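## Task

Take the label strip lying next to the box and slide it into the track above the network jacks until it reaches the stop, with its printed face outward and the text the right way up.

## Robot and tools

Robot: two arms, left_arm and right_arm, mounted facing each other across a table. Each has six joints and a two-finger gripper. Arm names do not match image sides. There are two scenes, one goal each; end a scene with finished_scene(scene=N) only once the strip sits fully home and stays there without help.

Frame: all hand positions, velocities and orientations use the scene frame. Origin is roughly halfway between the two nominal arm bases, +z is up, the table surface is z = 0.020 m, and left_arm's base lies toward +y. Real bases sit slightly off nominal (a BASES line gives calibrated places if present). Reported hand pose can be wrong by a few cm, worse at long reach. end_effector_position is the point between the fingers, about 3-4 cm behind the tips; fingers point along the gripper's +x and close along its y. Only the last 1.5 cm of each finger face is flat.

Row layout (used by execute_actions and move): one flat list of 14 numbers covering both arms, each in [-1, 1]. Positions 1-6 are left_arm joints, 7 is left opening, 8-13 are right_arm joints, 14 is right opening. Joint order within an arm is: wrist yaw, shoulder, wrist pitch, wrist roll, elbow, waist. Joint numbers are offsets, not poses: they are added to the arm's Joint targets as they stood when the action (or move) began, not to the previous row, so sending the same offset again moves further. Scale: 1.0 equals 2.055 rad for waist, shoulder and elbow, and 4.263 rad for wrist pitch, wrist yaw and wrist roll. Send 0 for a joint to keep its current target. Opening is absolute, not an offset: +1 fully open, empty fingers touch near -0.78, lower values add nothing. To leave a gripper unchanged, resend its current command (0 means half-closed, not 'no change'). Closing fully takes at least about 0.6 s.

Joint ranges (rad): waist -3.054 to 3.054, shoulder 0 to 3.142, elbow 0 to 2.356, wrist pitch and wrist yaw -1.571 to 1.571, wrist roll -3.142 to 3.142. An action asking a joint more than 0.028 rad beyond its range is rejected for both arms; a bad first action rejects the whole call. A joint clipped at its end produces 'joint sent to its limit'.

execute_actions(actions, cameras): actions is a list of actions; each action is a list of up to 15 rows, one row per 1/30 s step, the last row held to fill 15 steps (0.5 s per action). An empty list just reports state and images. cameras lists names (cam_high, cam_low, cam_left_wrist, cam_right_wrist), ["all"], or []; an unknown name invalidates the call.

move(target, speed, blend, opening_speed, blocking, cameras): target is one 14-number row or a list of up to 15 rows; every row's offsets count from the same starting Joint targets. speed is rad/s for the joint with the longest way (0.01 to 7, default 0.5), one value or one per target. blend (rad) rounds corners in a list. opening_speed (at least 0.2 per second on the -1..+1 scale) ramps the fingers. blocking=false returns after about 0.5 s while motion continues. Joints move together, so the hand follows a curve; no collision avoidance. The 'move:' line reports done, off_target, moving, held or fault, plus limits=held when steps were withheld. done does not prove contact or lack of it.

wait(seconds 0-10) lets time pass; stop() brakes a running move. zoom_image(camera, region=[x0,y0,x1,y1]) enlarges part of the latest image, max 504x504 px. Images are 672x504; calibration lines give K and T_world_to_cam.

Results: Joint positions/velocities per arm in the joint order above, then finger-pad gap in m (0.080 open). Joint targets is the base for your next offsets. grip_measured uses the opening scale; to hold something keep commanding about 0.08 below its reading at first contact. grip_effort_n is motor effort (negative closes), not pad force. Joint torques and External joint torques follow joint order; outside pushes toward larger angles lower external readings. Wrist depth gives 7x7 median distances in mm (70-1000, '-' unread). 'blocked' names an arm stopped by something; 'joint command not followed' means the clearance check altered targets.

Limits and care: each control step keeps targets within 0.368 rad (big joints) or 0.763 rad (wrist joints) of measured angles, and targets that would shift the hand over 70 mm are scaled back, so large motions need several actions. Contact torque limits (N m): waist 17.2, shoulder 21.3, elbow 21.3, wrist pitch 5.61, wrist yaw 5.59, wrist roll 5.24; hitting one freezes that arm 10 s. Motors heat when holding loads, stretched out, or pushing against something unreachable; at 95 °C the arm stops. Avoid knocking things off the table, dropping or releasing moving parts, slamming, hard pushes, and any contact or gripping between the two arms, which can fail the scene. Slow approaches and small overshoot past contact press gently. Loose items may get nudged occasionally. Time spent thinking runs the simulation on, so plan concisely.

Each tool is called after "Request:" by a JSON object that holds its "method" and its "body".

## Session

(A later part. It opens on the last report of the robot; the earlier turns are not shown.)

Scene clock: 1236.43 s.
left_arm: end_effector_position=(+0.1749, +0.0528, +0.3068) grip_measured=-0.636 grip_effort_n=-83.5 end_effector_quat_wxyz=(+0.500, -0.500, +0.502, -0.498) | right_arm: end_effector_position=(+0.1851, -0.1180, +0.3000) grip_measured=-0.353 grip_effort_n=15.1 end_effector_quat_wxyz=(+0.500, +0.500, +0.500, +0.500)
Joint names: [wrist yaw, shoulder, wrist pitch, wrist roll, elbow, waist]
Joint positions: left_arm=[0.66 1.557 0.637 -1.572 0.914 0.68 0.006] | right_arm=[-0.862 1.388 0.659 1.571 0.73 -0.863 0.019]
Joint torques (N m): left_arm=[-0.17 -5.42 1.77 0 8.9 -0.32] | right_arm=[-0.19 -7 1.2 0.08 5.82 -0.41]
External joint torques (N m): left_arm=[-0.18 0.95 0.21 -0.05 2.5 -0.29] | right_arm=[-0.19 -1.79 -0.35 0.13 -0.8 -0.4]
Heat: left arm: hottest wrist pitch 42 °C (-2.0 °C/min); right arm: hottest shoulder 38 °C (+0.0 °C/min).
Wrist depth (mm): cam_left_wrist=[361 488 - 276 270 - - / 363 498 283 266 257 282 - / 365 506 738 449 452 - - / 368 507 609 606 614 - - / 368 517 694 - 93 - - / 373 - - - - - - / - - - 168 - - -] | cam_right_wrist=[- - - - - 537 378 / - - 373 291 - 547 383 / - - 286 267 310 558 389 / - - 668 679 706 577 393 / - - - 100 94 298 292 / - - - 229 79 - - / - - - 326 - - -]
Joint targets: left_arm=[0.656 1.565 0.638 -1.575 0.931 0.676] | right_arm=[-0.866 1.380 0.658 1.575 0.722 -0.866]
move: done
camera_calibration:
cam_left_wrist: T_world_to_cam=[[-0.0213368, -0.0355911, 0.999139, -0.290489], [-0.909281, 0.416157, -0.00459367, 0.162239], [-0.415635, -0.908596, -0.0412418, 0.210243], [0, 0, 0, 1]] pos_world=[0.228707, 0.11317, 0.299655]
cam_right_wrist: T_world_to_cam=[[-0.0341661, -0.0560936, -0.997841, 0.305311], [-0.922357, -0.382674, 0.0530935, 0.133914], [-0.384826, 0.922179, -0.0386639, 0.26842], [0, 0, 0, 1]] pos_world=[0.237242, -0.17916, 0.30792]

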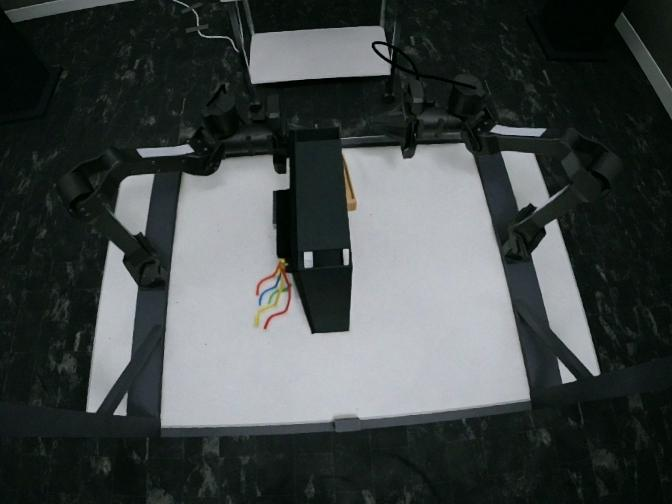

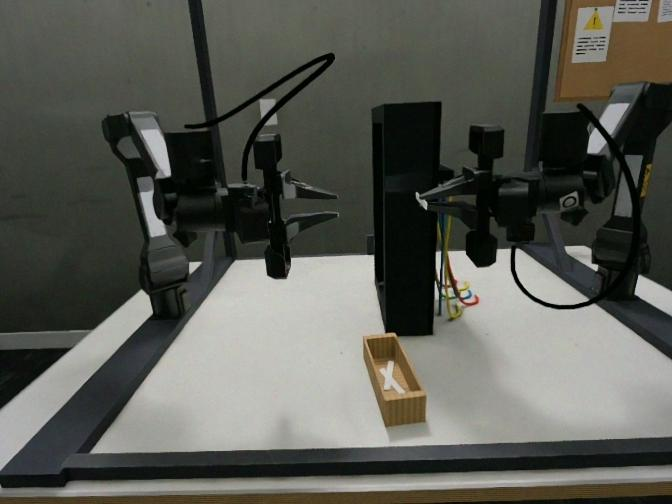

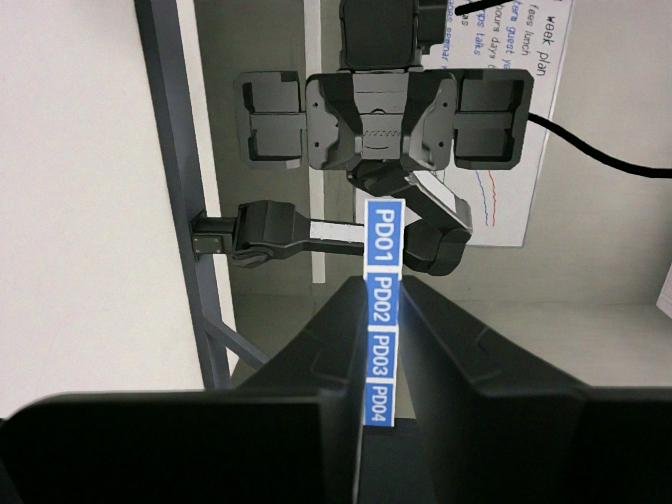

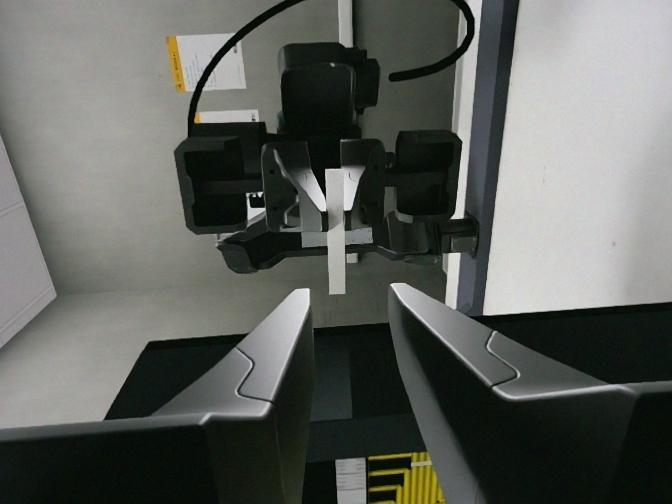

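Request:
{"method": "move", "body": {"target": [[0.04668, -0.1981, -0.01079, -0.00633, -0.15781, 0.09586, -0.67, 0, 0, 0, 0, 0, 0, -0.35], [0.00891, -0.27479, -0.02885, -0.00633, -0.19718, 0.018, -0.67, 0, 0, 0, 0, 0, 0, -0.35]], "speed": 0.25, "blend": 0.05, "cameras": ["cam_high", "cam_low", "cam_left_wrist", "cam_right_wrist"]}}

Request:
{"method": "zoom_image", "body": {"camera": "cam_left_wrist", "region": [240, 170, 520, 504]}}

Request:
{"method": "zoom_image", "body": {"camera": "cam_low", "region": [400, 150, 520, 250]}}

Scene clock: 1357.00 s.
left_arm: end_effector_position=(+0.1044, +0.1548, +0.3155) grip_measured=-0.636 grip_effort_n=-83.5 end_effector_quat_wxyz=(+0.491, -0.508, +0.493, -0.508) | right_arm: end_effector_position=(+0.1850, -0.1180, +0.3002) grip_measured=-0.353 grip_effort_n=15.1 end_effector_quat_wxyz=(+0.500, +0.500, +0.500, +0.501)
Joint names: [wrist yaw, shoulder, wrist pitch, wrist roll, elbow, waist]
Joint positions: left_arm=[0.699 1.01 0.515 -1.599 0.537 0.717 0.006] | right_arm=[-0.862 1.388 0.659 1.571 0.73 -0.863 0.019]
Joint torques (N m): left_arm=[-0.2 -3.75 1.72 0 5.75 -0.32] | right_arm=[-0.17 -7.05 1.2 0.06 5.83 -0.33]
External joint torques (N m): left_arm=[-0.18 -1.12 0.21 -0.05 -0.83 -0.34] | right_arm=[-0.17 -1.9 -0.33 0.12 -0.74 -0.33]
Heat: left arm: hottest wrist pitch 42 °C (+1.0 °C/min); right arm: hottest wrist pitch 39 °C (+0.0 °C/min).
Wrist depth (mm): cam_left_wrist=[402 567 357 333 352 - - / 404 572 - - - - - / 383 528 656 691 684 - - / 192 191 190 189 188 186 - / 181 180 176 - 93 176 179 / - 191 - - - - 803 / - - - 157 - - -] | cam_right_wrist=[- - - - - 542 380 / - - - - - 545 382 / - - 490 413 - 564 388 / - - 432 411 714 581 397 / - - - 100 94 298 292 / - - - 228 79 - - / - - - 329 - - -]
Joint targets: left_arm=[0.694 1.000 0.516 -1.602 0.526 0.713] | right_arm=[-0.866 1.380 0.658 1.575 0.722 -0.866]
move: done
camera_calibration:
cam_left_wrist: T_world_to_cam=[[-0.0246212, 0.000437884, 0.999697, -0.302546], [-0.908427, 0.417436, -0.0225562, 0.061145], [-0.417319, -0.908706, -0.00987998, 0.264325], [0, 0, 0, 1]] pos_world=[0.158405, 0.214803, 0.306445]
cam_right_wrist: T_world_to_cam=[[-0.0338165, -0.0558574, -0.997866, 0.305377], [-0.922211, -0.38308, 0.0526962, 0.133923], [-0.385206, 0.922025, -0.0385579, 0.268455], [0, 0, 0, 1]] pos_world=[0.237243, -0.179161, 0.308019]

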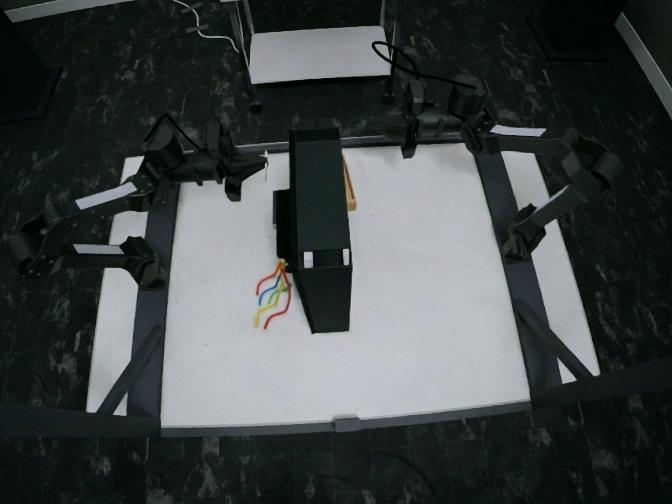

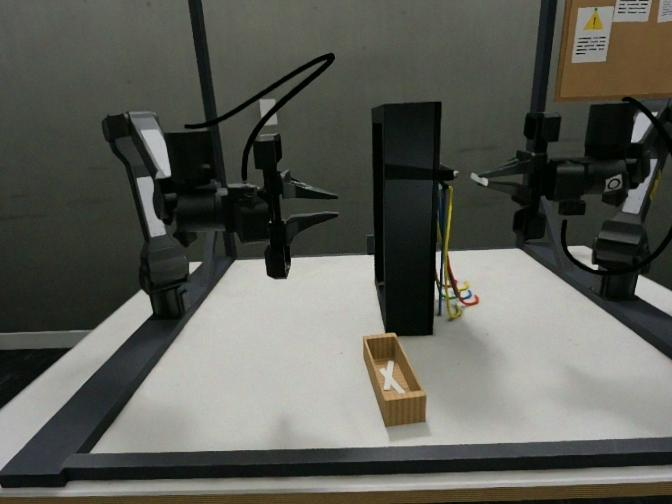

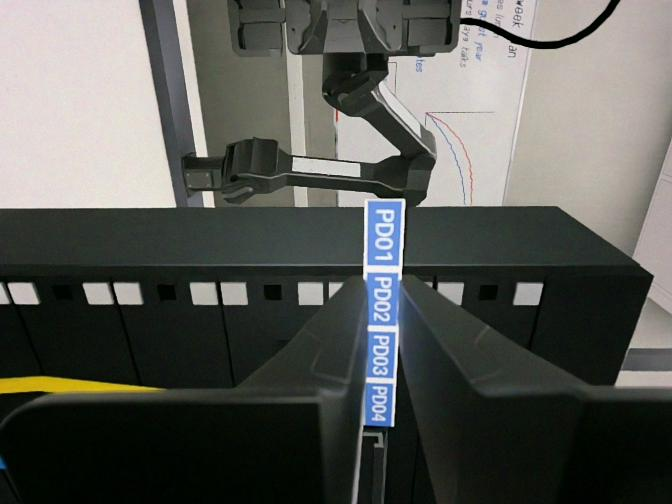

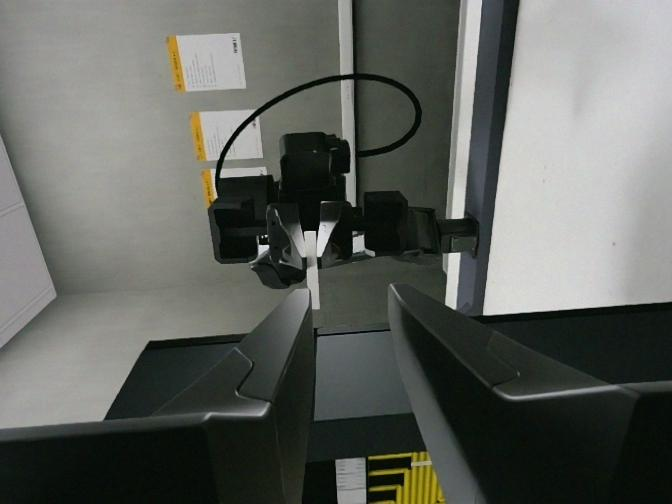

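Scaled by 1.509.

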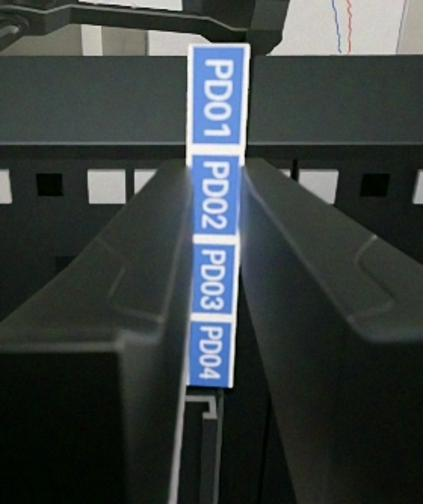

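Scaled by 4.200.

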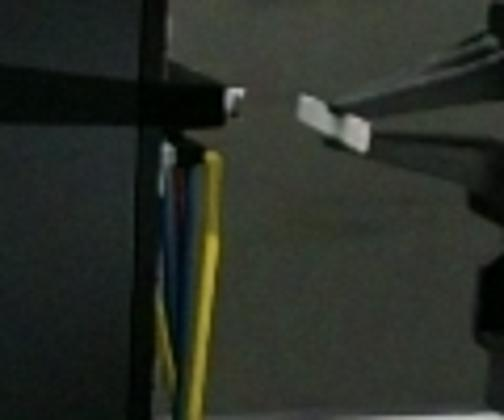

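Request:
{"method": "zoom_image", "body": {"camera": "cam_low", "region": [435, 155, 505, 205]}}

Request:
{"method": "zoom_image", "body": {"camera": "cam_low", "region": [360, 90, 520, 210]}}

Request:
{"method": "zoom_image", "body": {"camera": "cam_left_wrist", "region": [330, 380, 430, 504]}}

Request:
{"method": "zoom_image", "body": {"camera": "cam_high", "region": [230, 120, 330, 270]}}

Scaled by 7.200.

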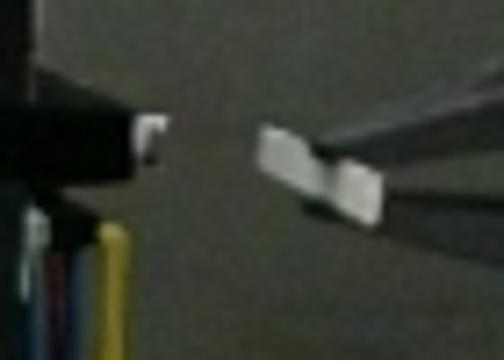

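Scaled by 3.150.

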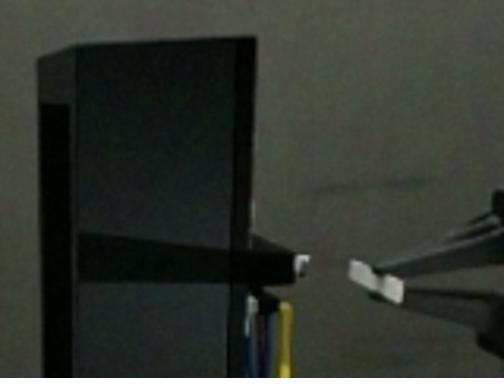

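Scaled by 4.065.

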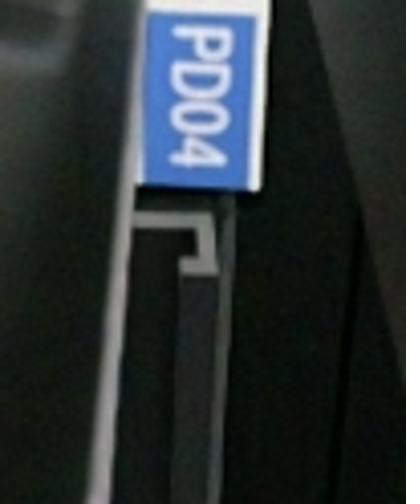

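Scaled by 3.360.

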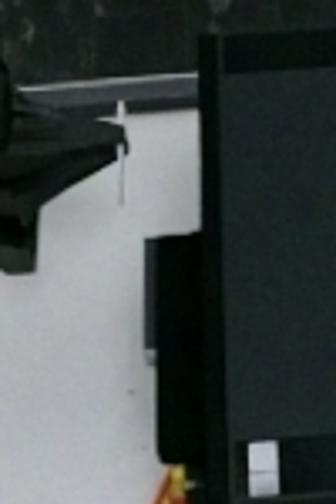

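Request:
{"method": "move", "body": {"target": [[0.02838, -0.07835, -0.0312, 0, -0.01406, 0.05869, -0.67, 0, 0, 0, 0, 0, 0, -0.35], [-0.12409, -0.21543, -0.08961, 0, -0.03017, -0.25742, -0.67, 0, 0, 0, 0, 0, 0, -0.35]], "speed": 0.35, "blend": 0.04, "cameras": ["cam_high", "cam_low", "cam_left_wrist"]}}

Request:
{"method": "zoom_image", "body": {"camera": "cam_left_wrist", "region": [260, 60, 420, 320]}}

Request:
{"method": "zoom_image", "body": {"camera": "cam_high", "region": [220, 160, 320, 280]}}

Request:
{"method": "zoom_image", "body": {"camera": "cam_low", "region": [430, 140, 520, 210]}}

Scene clock: 1487.83 s.
left_arm: end_effector_position=(-0.0002, +0.1903, +0.3310) grip_measured=-0.636 grip_effort_n=-83.5 end_effector_quat_wxyz=(+0.483, -0.515, +0.495, -0.506) | right_arm: end_effector_position=(+0.1850, -0.1180, +0.3002) grip_measured=-0.353 grip_effort_n=15.1 end_effector_quat_wxyz=(+0.500, +0.500, +0.500, +0.501)
Joint names: [wrist yaw, shoulder, wrist pitch, wrist roll, elbow, waist]
Joint positions: left_arm=[0.17 0.564 0.133 -1.599 0.475 0.188 0.006] | right_arm=[-0.862 1.388 0.659 1.571 0.73 -0.863 0.019]
Joint torques (N m): left_arm=[-0.19 -1.05 1.86 0.02 5.96 -0.35] | right_arm=[-0.17 -7.04 1.22 0.04 5.76 -0.32]
External joint torques (N m): left_arm=[-0.18 -0.57 0.24 -0.04 -0.79 -0.35] | right_arm=[-0.17 -1.87 -0.33 0.1 -0.82 -0.31]
Motor temperatures (°C): left_arm=[25 26 45 24 36 22] | right_arm=[24 33 39 26 29 23]
Heat: left arm: hottest wrist pitch 45 °C (+0.0 °C/min); right arm: hottest wrist pitch 39 °C (+0.0 °C/min).
Wrist depth (mm): cam_left_wrist=[163 163 162 162 161 160 - / 175 170 168 170 173 173 - / 185 185 183 153 186 185 - / 200 203 203 154 201 201 - / 218 217 212 - 93 218 - / 240 234 - - - - - / - - - - - - -] | cam_right_wrist=[- - - - - 535 381 / - - - - - 552 385 / - - - - - 564 389 / - - 577 625 707 575 396 / - - 466 276 94 300 291 / - - - 229 79 - - / - - - 326 - - -]
Joint targets: left_arm=[0.164 0.557 0.133 -1.602 0.464 0.184] | right_arm=[-0.866 1.380 0.658 1.575 0.722 -0.866]
move: done
camera_calibration:
cam_left_wrist: T_world_to_cam=[[-0.00486447, 0.0114223, 0.999923, -0.322831], [-0.908564, 0.417644, -0.00919084, -0.0528376], [-0.417717, -0.908539, 0.00834626, 0.247053], [0, 0, 0, 1]] pos_world=[0.0536216, 0.250212, 0.320259]
Images, in order (width x height): cam_high 672x504, cam_low 672x504, cam_left_wrist 672x504.

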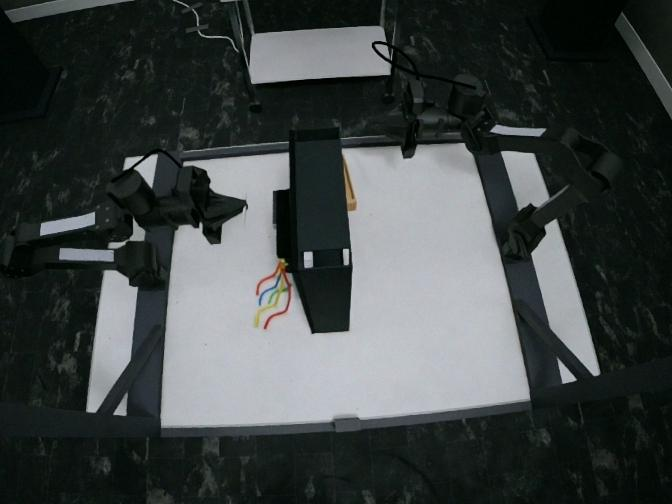

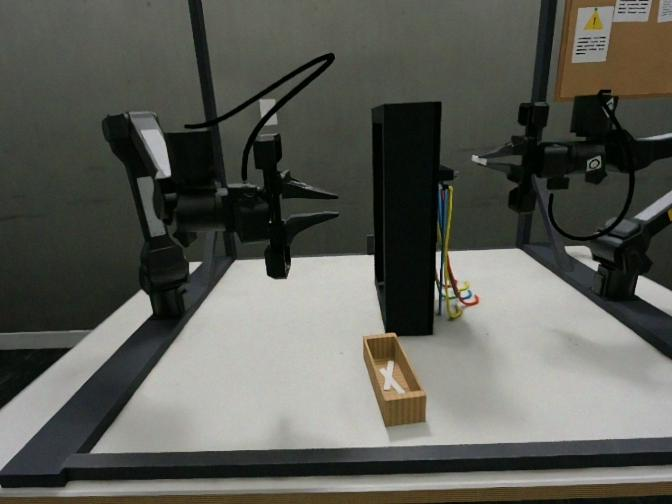

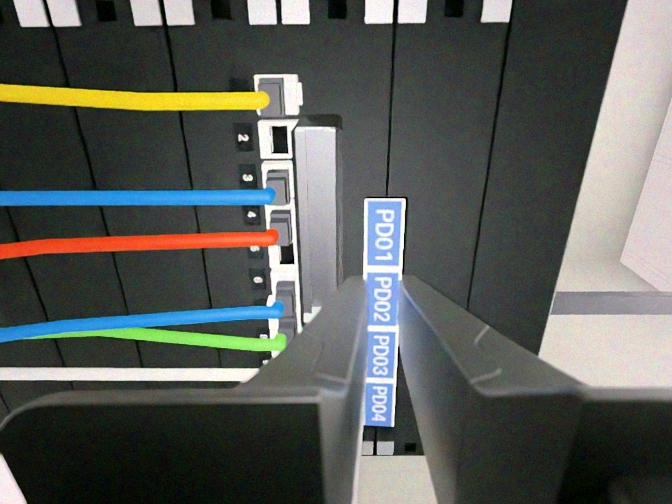

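Scaled by 1.938.

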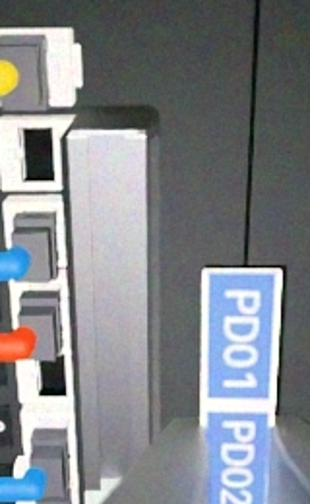

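Scaled by 4.200.

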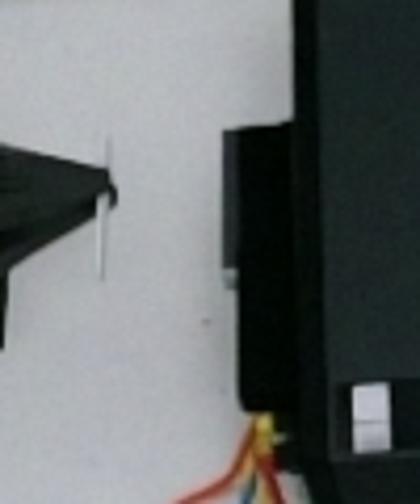

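Scaled by 5.600.

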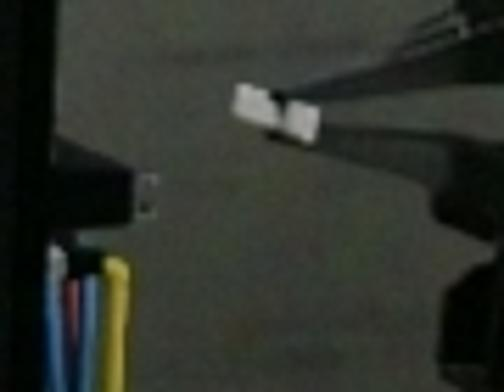

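Request:
{"method": "zoom_image", "body": {"camera": "cam_left_wrist", "region": [280, 100, 360, 220]}}

Request:
{"method": "zoom_image", "body": {"camera": "cam_left_wrist", "region": [280, 210, 360, 330]}}

Request:
{"method": "zoom_image", "body": {"camera": "cam_left_wrist", "region": [345, 185, 425, 305]}}

Request:
{"method": "zoom_image", "body": {"camera": "cam_left_wrist", "region": [345, 310, 425, 460]}}

Scaled by 4.200.

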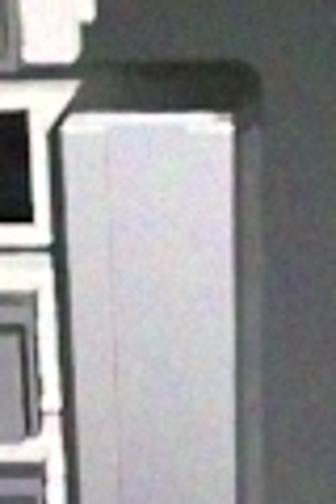

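Scaled by 4.200.

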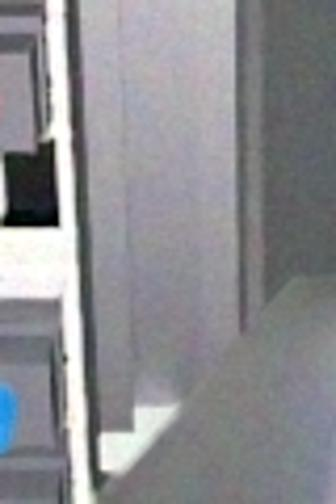

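Scaled by 4.200.

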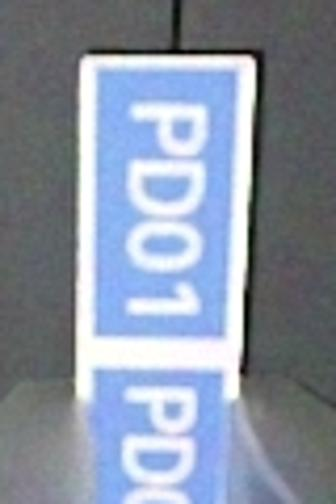

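Scaled by 3.360.

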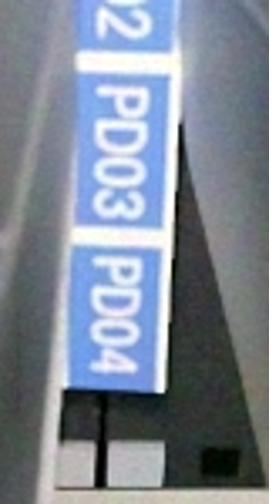

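Request:
{"method": "zoom_image", "body": {"camera": "cam_left_wrist", "region": [286, 110, 346, 150]}}

Request:
{"method": "zoom_image", "body": {"camera": "cam_left_wrist", "region": [290, 285, 350, 325]}}

Request:
{"method": "zoom_image", "body": {"camera": "cam_left_wrist", "region": [290, 200, 350, 240]}}

Scaled by 8.400.

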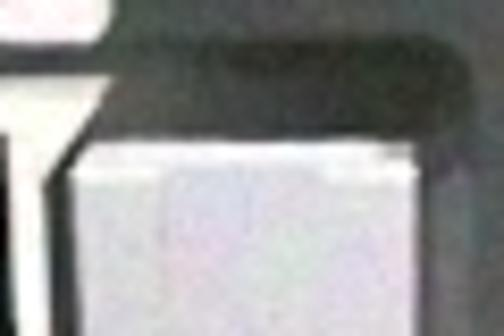

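Scaled by 8.400.

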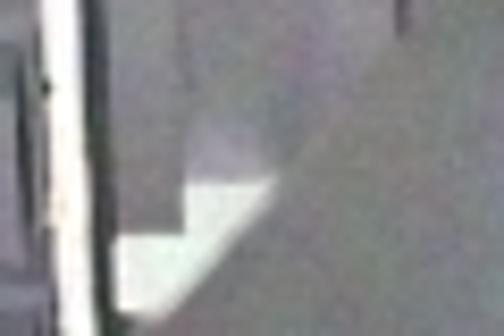

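Scaled by 8.400.

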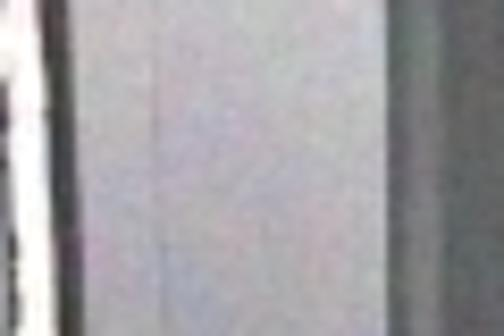

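Request:
{"method": "zoom_image", "body": {"camera": "cam_left_wrist", "region": [355, 190, 415, 230]}}

Request:
{"method": "zoom_image", "body": {"camera": "cam_left_wrist", "region": [355, 250, 415, 290]}}

Request:
{"method": "zoom_image", "body": {"camera": "cam_left_wrist", "region": [350, 395, 410, 435]}}

Request:
{"method": "zoom_image", "body": {"camera": "cam_left_wrist", "region": [350, 360, 410, 400]}}

Scaled by 8.400.

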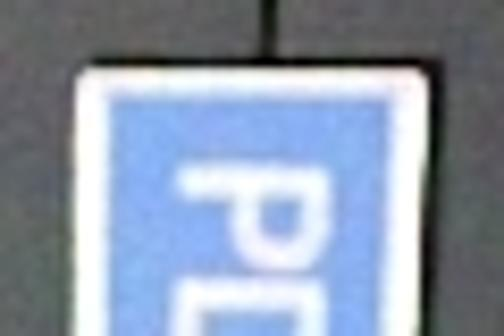

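Scaled by 8.400.

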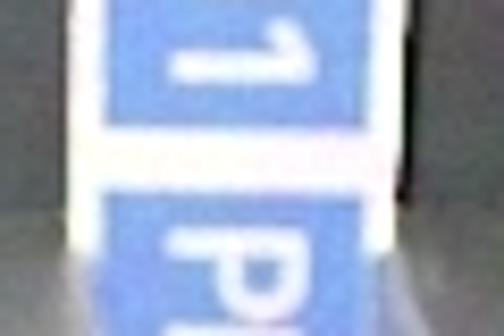

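Scaled by 8.400.

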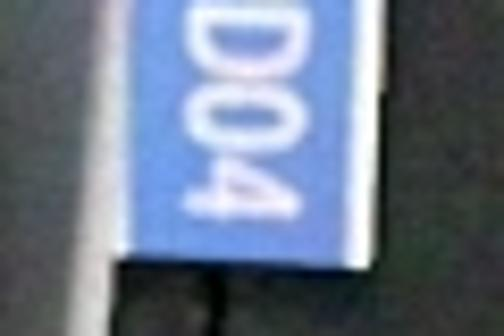

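Scaled by 8.400.

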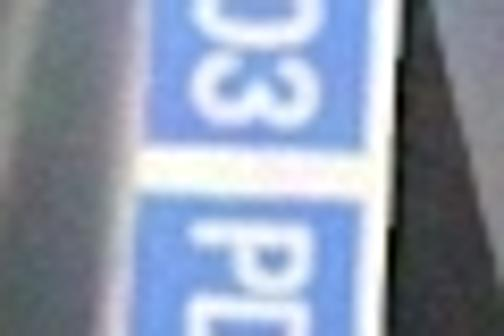

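Request:
{"method": "zoom_image", "body": {"camera": "cam_high", "region": [225, 185, 275, 235]}}

Request:
{"method": "zoom_image", "body": {"camera": "cam_high", "region": [262, 180, 302, 235]}}

Request:
{"method": "zoom_image", "body": {"camera": "cam_high", "region": [270, 110, 360, 290]}}

Scaled by 10.080.

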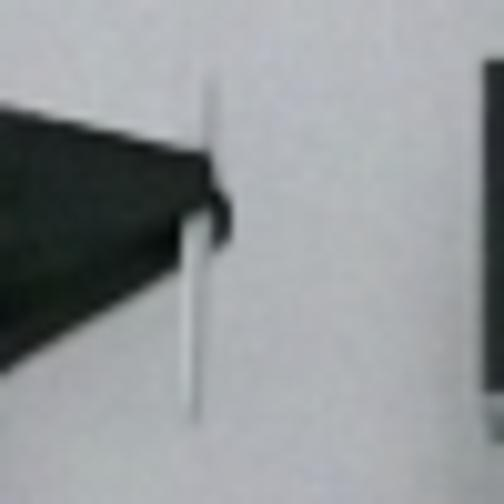

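Scaled by 9.164.

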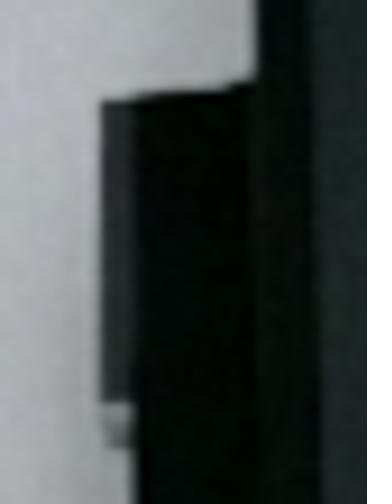

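Scaled by 2.800.

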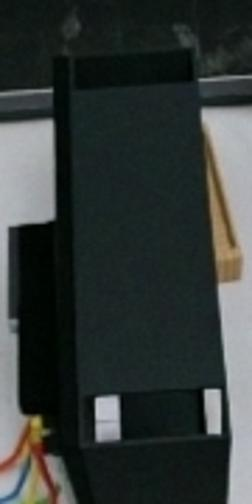

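Request:
{"method": "zoom_image", "body": {"camera": "cam_low", "region": [465, 148, 495, 172]}}

Request:
{"method": "zoom_image", "body": {"camera": "cam_low", "region": [440, 160, 470, 184]}}

Scaled by 16.800.

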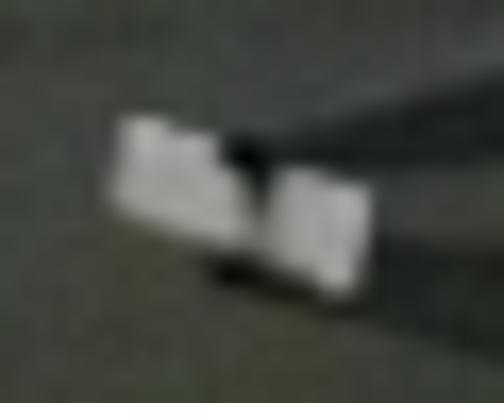

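Scaled by 16.800.

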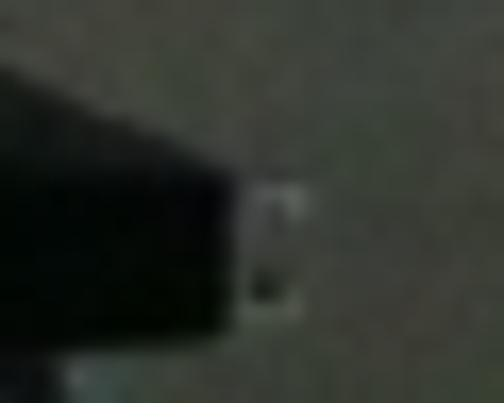

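Request:
{"method": "move", "body": {"target": [0.11666, 0.19883, 0.02951, 0.01989, 0.08, 0.24238, -0.67, -0.1479, 0.36837, -0.04551, 0, 0.46472, 0.07932, 0.0], "speed": 0.4, "opening_speed": 0.5, "cameras": ["cam_high", "cam_low", "cam_left_wrist", "cam_right_wrist"]}}

Request:
{"method": "zoom_image", "body": {"camera": "cam_right_wrist", "region": [250, 150, 420, 300]}}

Request:
{"method": "zoom_image", "body": {"camera": "cam_left_wrist", "region": [330, 380, 430, 504]}}

Request:
{"method": "zoom_image", "body": {"camera": "cam_low", "region": [445, 150, 505, 200]}}

Scene clock: 1810.37 s.
left_arm: end_effector_position=(+0.0952, +0.1550, +0.3129) grip_measured=-0.636 grip_effort_n=-83.5 end_effector_quat_wxyz=(+0.517, -0.482, +0.521, -0.479) | right_arm: end_effector_position=(+0.1791, +0.0220, +0.3137) grip_measured=-0.003 grip_effort_n=15.1 end_effector_quat_wxyz=(+0.270, +0.269, +0.651, +0.656)
Joint names: [wrist yaw, shoulder, wrist pitch, wrist roll, elbow, waist]
Joint positions: left_arm=[0.657 0.961 0.255 -1.519 0.609 0.678 0.006] | right_arm=[-1.493 2.124 0.466 1.572 1.668 -0.705 0.035]
Joint torques (N m): left_arm=[0.16 -1.76 2.03 0.14 9.64 0.3] | right_arm=[-0.17 -10.02 0.86 0.05 7.85 0.21]
External joint torques (N m): left_arm=[0.13 0.73 0.48 0.09 2.93 0.28] | right_arm=[-0.18 0.6 -0.31 0.1 1.31 0.33]
Heat: left arm: hottest wrist pitch 47 °C (+0.0 °C/min); right arm: hottest wrist pitch 39 °C (+0.0 °C/min).
Wrist depth (mm): cam_left_wrist=[348 462 757 - - - - / 353 473 764 - 497 - - / 340 423 641 625 - - - / 188 182 177 171 167 166 166 / 197 194 185 - 93 168 163 / - 211 - - - - 173 / - - - - - - -] | cam_right_wrist=[- 218 211 210 239 531 394 / - - - 207 741 577 399 / - - - - - 589 401 / - - - - 295 400 248 / - 193 92 193 95 196 194 / - - - 181 93 - - / - - - 171 171 - -]
Joint targets: left_arm=[0.662 0.966 0.259 -1.517 0.628 0.682] | right_arm=[-1.497 2.137 0.464 1.575 1.677 -0.703]
move: done
camera_calibration:
cam_left_wrist: T_world_to_cam=[[-0.019087, -0.107613, 0.99401, -0.282152], [-0.908829, 0.416254, 0.027613, 0.0370724], [-0.416732, -0.902858, -0.105747, 0.28964], [0, 0, 0, 1]] pos_world=[0.149009, 0.215709, 0.310067]
cam_right_wrist: T_world_to_cam=[[0.0211537, -0.0585156, -0.998062, 0.316727], [-0.378621, -0.924399, 0.0461721, 0.0979955], [-0.92531, 0.376911, -0.0417097, 0.247273], [0, 0, 0, 1]] pos_world=[0.259207, 0.0159204, 0.321902]

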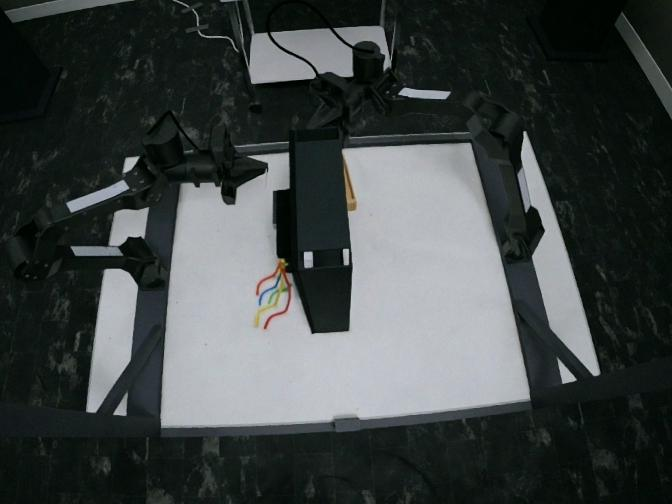

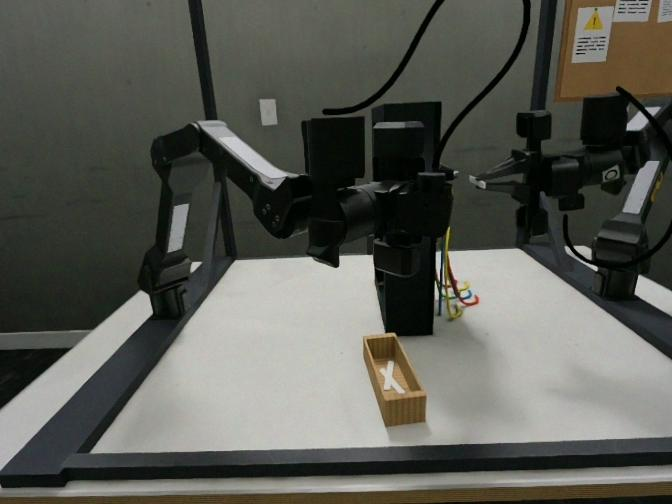

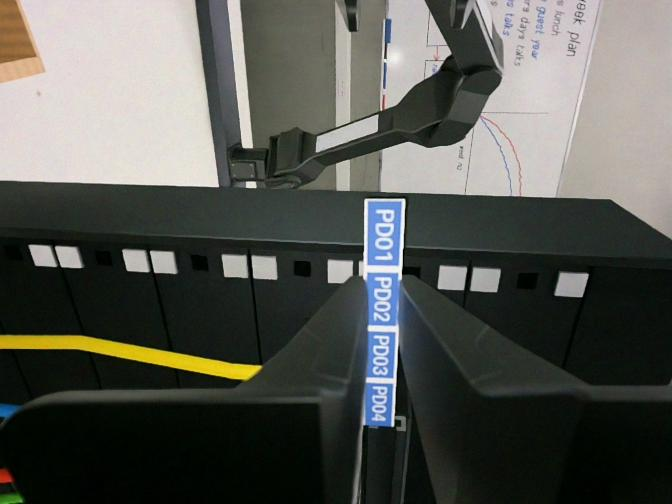

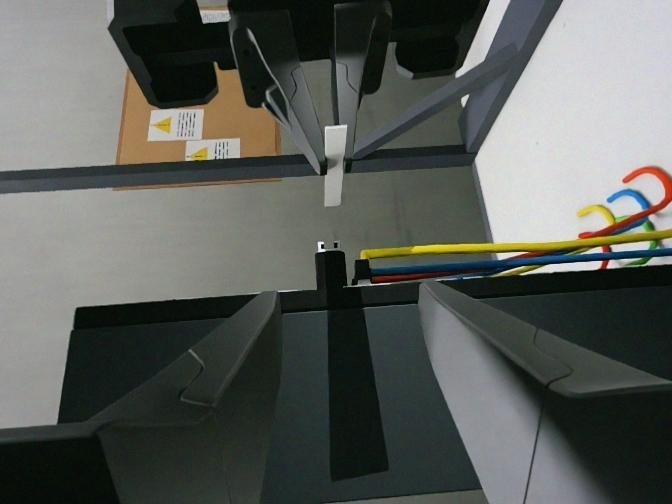

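Scaled by 2.965.

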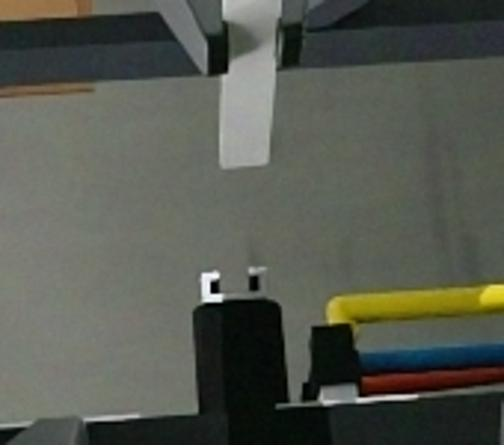

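Scaled by 4.065.

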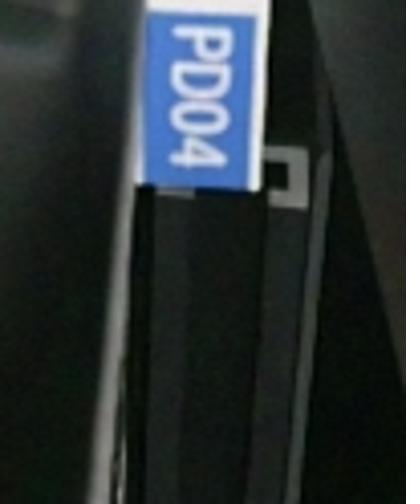

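Scaled by 8.400.

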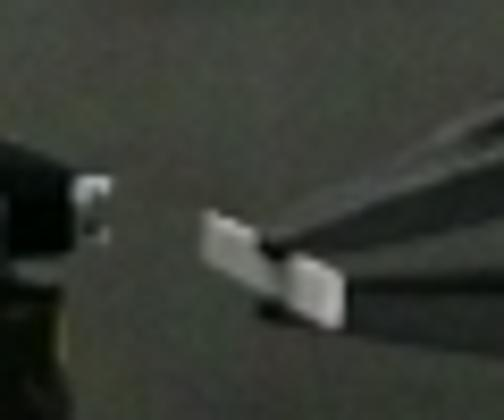

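Request:
{"method": "zoom_image", "body": {"camera": "cam_right_wrist", "region": [305, 180, 365, 260]}}

Request:
{"method": "zoom_image", "body": {"camera": "cam_right_wrist", "region": [310, 230, 350, 260]}}

Request:
{"method": "zoom_image", "body": {"camera": "cam_right_wrist", "region": [315, 115, 355, 165]}}

Request:
{"method": "zoom_image", "body": {"camera": "cam_right_wrist", "region": [315, 165, 355, 215]}}

Scaled by 6.300.

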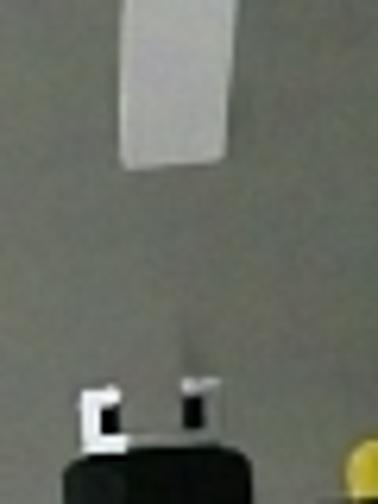

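Scaled by 12.600.

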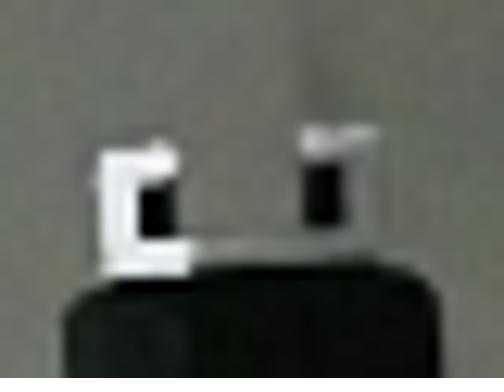

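Scaled by 10.080.

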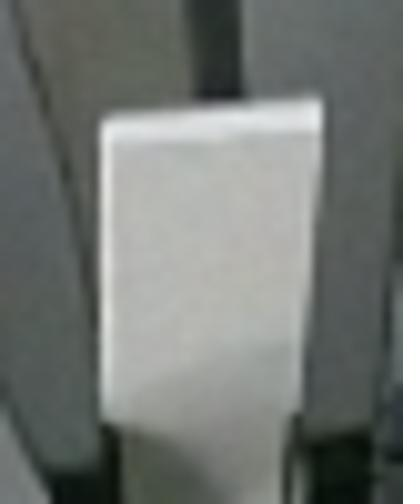

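Scaled by 10.080.

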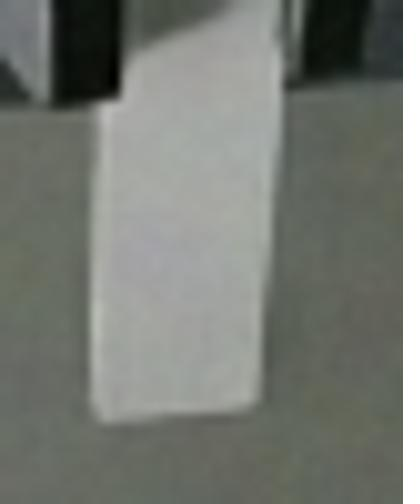

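Request:
{"method": "move", "body": {"target": [-0.02611, 0.0219, 0.02078, -0.00732, -0.00097, -0.0545, -0.67, 0, 0, 0, 0, 0, 0, 0.0], "speed": 0.1, "cameras": ["cam_left_wrist", "cam_right_wrist"]}}

Request:
{"method": "zoom_image", "body": {"camera": "cam_right_wrist", "region": [310, 210, 360, 260]}}

Request:
{"method": "zoom_image", "body": {"camera": "cam_right_wrist", "region": [310, 130, 360, 190]}}

Request:
{"method": "zoom_image", "body": {"camera": "cam_left_wrist", "region": [340, 380, 430, 470]}}

Scene clock: 1910.53 s.
left_arm: end_effector_position=(+0.0838, +0.1363, +0.3161) grip_measured=-0.636 grip_effort_n=-83.5 end_effector_quat_wxyz=(+0.510, -0.489, +0.512, -0.488) | right_arm: end_effector_position=(+0.1790, +0.0220, +0.3137) grip_measured=-0.003 grip_effort_n=15.1 end_effector_quat_wxyz=(+0.270, +0.268, +0.651, +0.656)
Joint names: [wrist yaw, shoulder, wrist pitch, wrist roll, elbow, waist]
Joint positions: left_arm=[0.555 1.006 0.344 -1.545 0.61 0.574 0.006] | right_arm=[-1.493 2.124 0.466 1.572 1.668 -0.705 0.035]
Joint torques (N m): left_arm=[-0.16 -2.04 2.05 0 9.35 -0.42] | right_arm=[-0.17 -10.04 0.87 0.06 7.87 0.15]
External joint torques (N m): left_arm=[-0.18 0.78 0.47 -0.05 2.6 -0.42] | right_arm=[-0.18 0.41 -0.27 0.11 1.44 0.2]
Motor temperatures (°C): left_arm=[25 22 43 24 41 22] | right_arm=[24 34 36 26 32 23]
Heat: left arm: hottest wrist pitch 43 °C (+0.0 °C/min); right arm: hottest wrist pitch 36 °C (-1.0 °C/min).
Wrist depth (mm): cam_left_wrist=[362 489 - - 467 - - / 365 494 771 - 479 - - / 233 230 227 647 - - - / 159 154 152 146 143 141 138 / 169 167 160 - 93 148 146 / - 141 - - - - 155 / - - - - - - -] | cam_right_wrist=[- 205 219 222 232 522 393 / - 231 228 212 269 580 398 / - - - 209 - 587 401 / - - - 255 296 398 251 / - 193 92 192 95 195 194 / - - - 181 93 - - / - - - 171 171 - -]
Joint targets: left_arm=[0.550 1.011 0.348 -1.548 0.626 0.570] | right_arm=[-1.497 2.137 0.464 1.575 1.677 -0.703]
move: done
camera_calibration:
cam_left_wrist: T_world_to_cam=[[-0.0239811, -0.0760336, 0.996817, -0.292291], [-0.908678, 0.41738, 0.00997556, 0.0398242], [-0.416809, -0.905546, -0.0790992, 0.260376], [0, 0, 0, 1]] pos_world=[0.137705, 0.196937, 0.311559]
cam_right_wrist: T_world_to_cam=[[0.0211723, -0.0585036, -0.998063, 0.316722], [-0.378295, -0.924533, 0.0461686, 0.0979139], [-0.925443, 0.376584, -0.0417061, 0.247313], [0, 0, 0, 1]] pos_world=[0.259208, 0.01592, 0.321902]
Images, in order (width x height): cam_left_wrist 672x504, cam_right_wrist 672x504.

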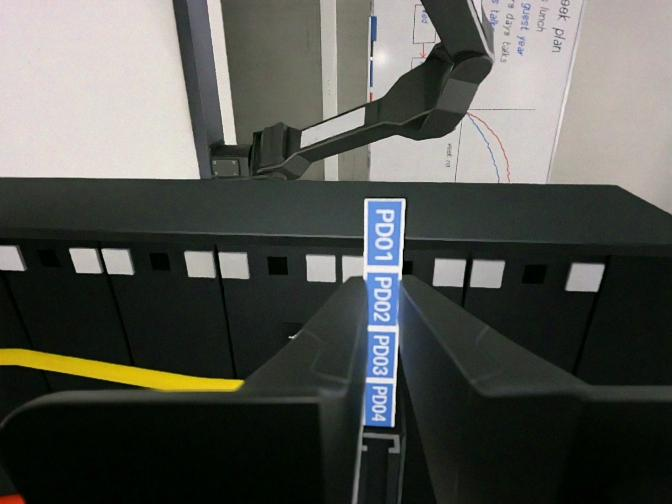

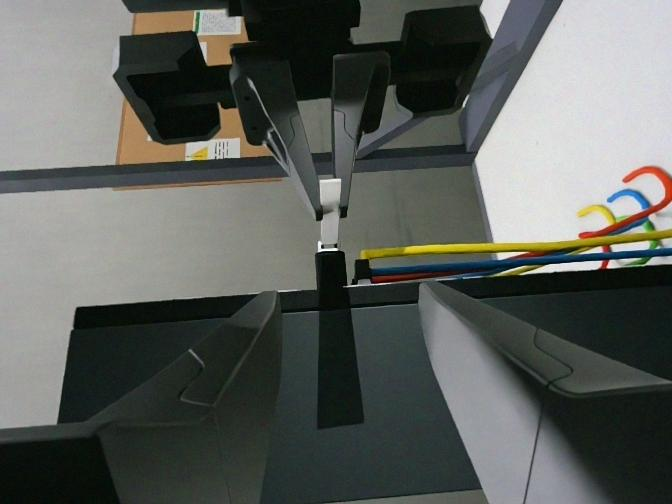

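Scaled by 10.080.

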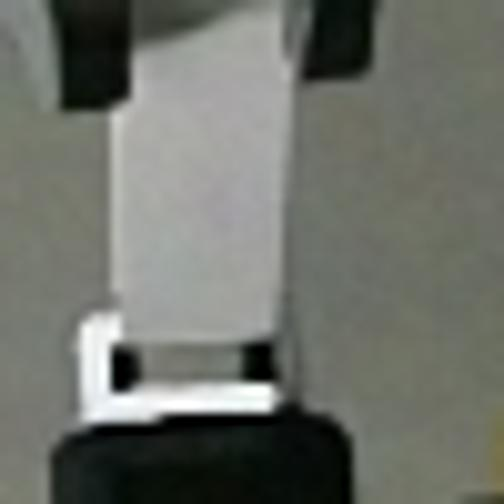

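Scaled by 8.400.

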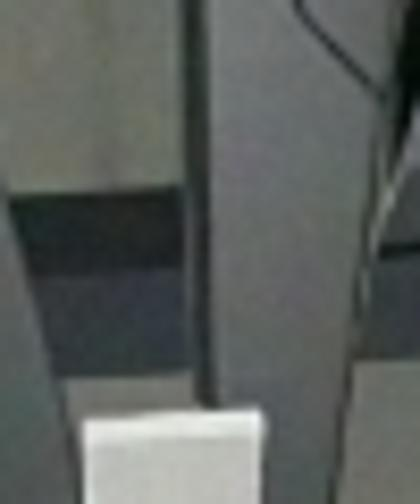

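Scaled by 5.600.

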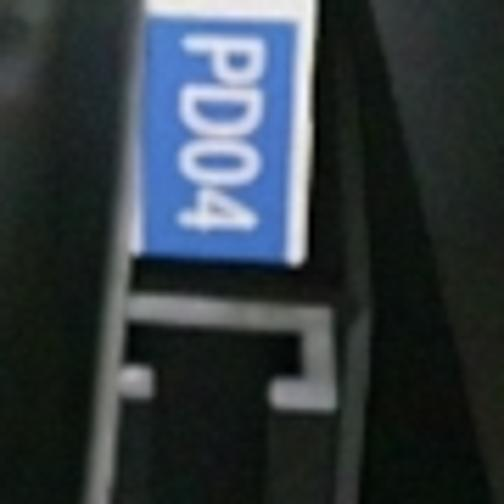

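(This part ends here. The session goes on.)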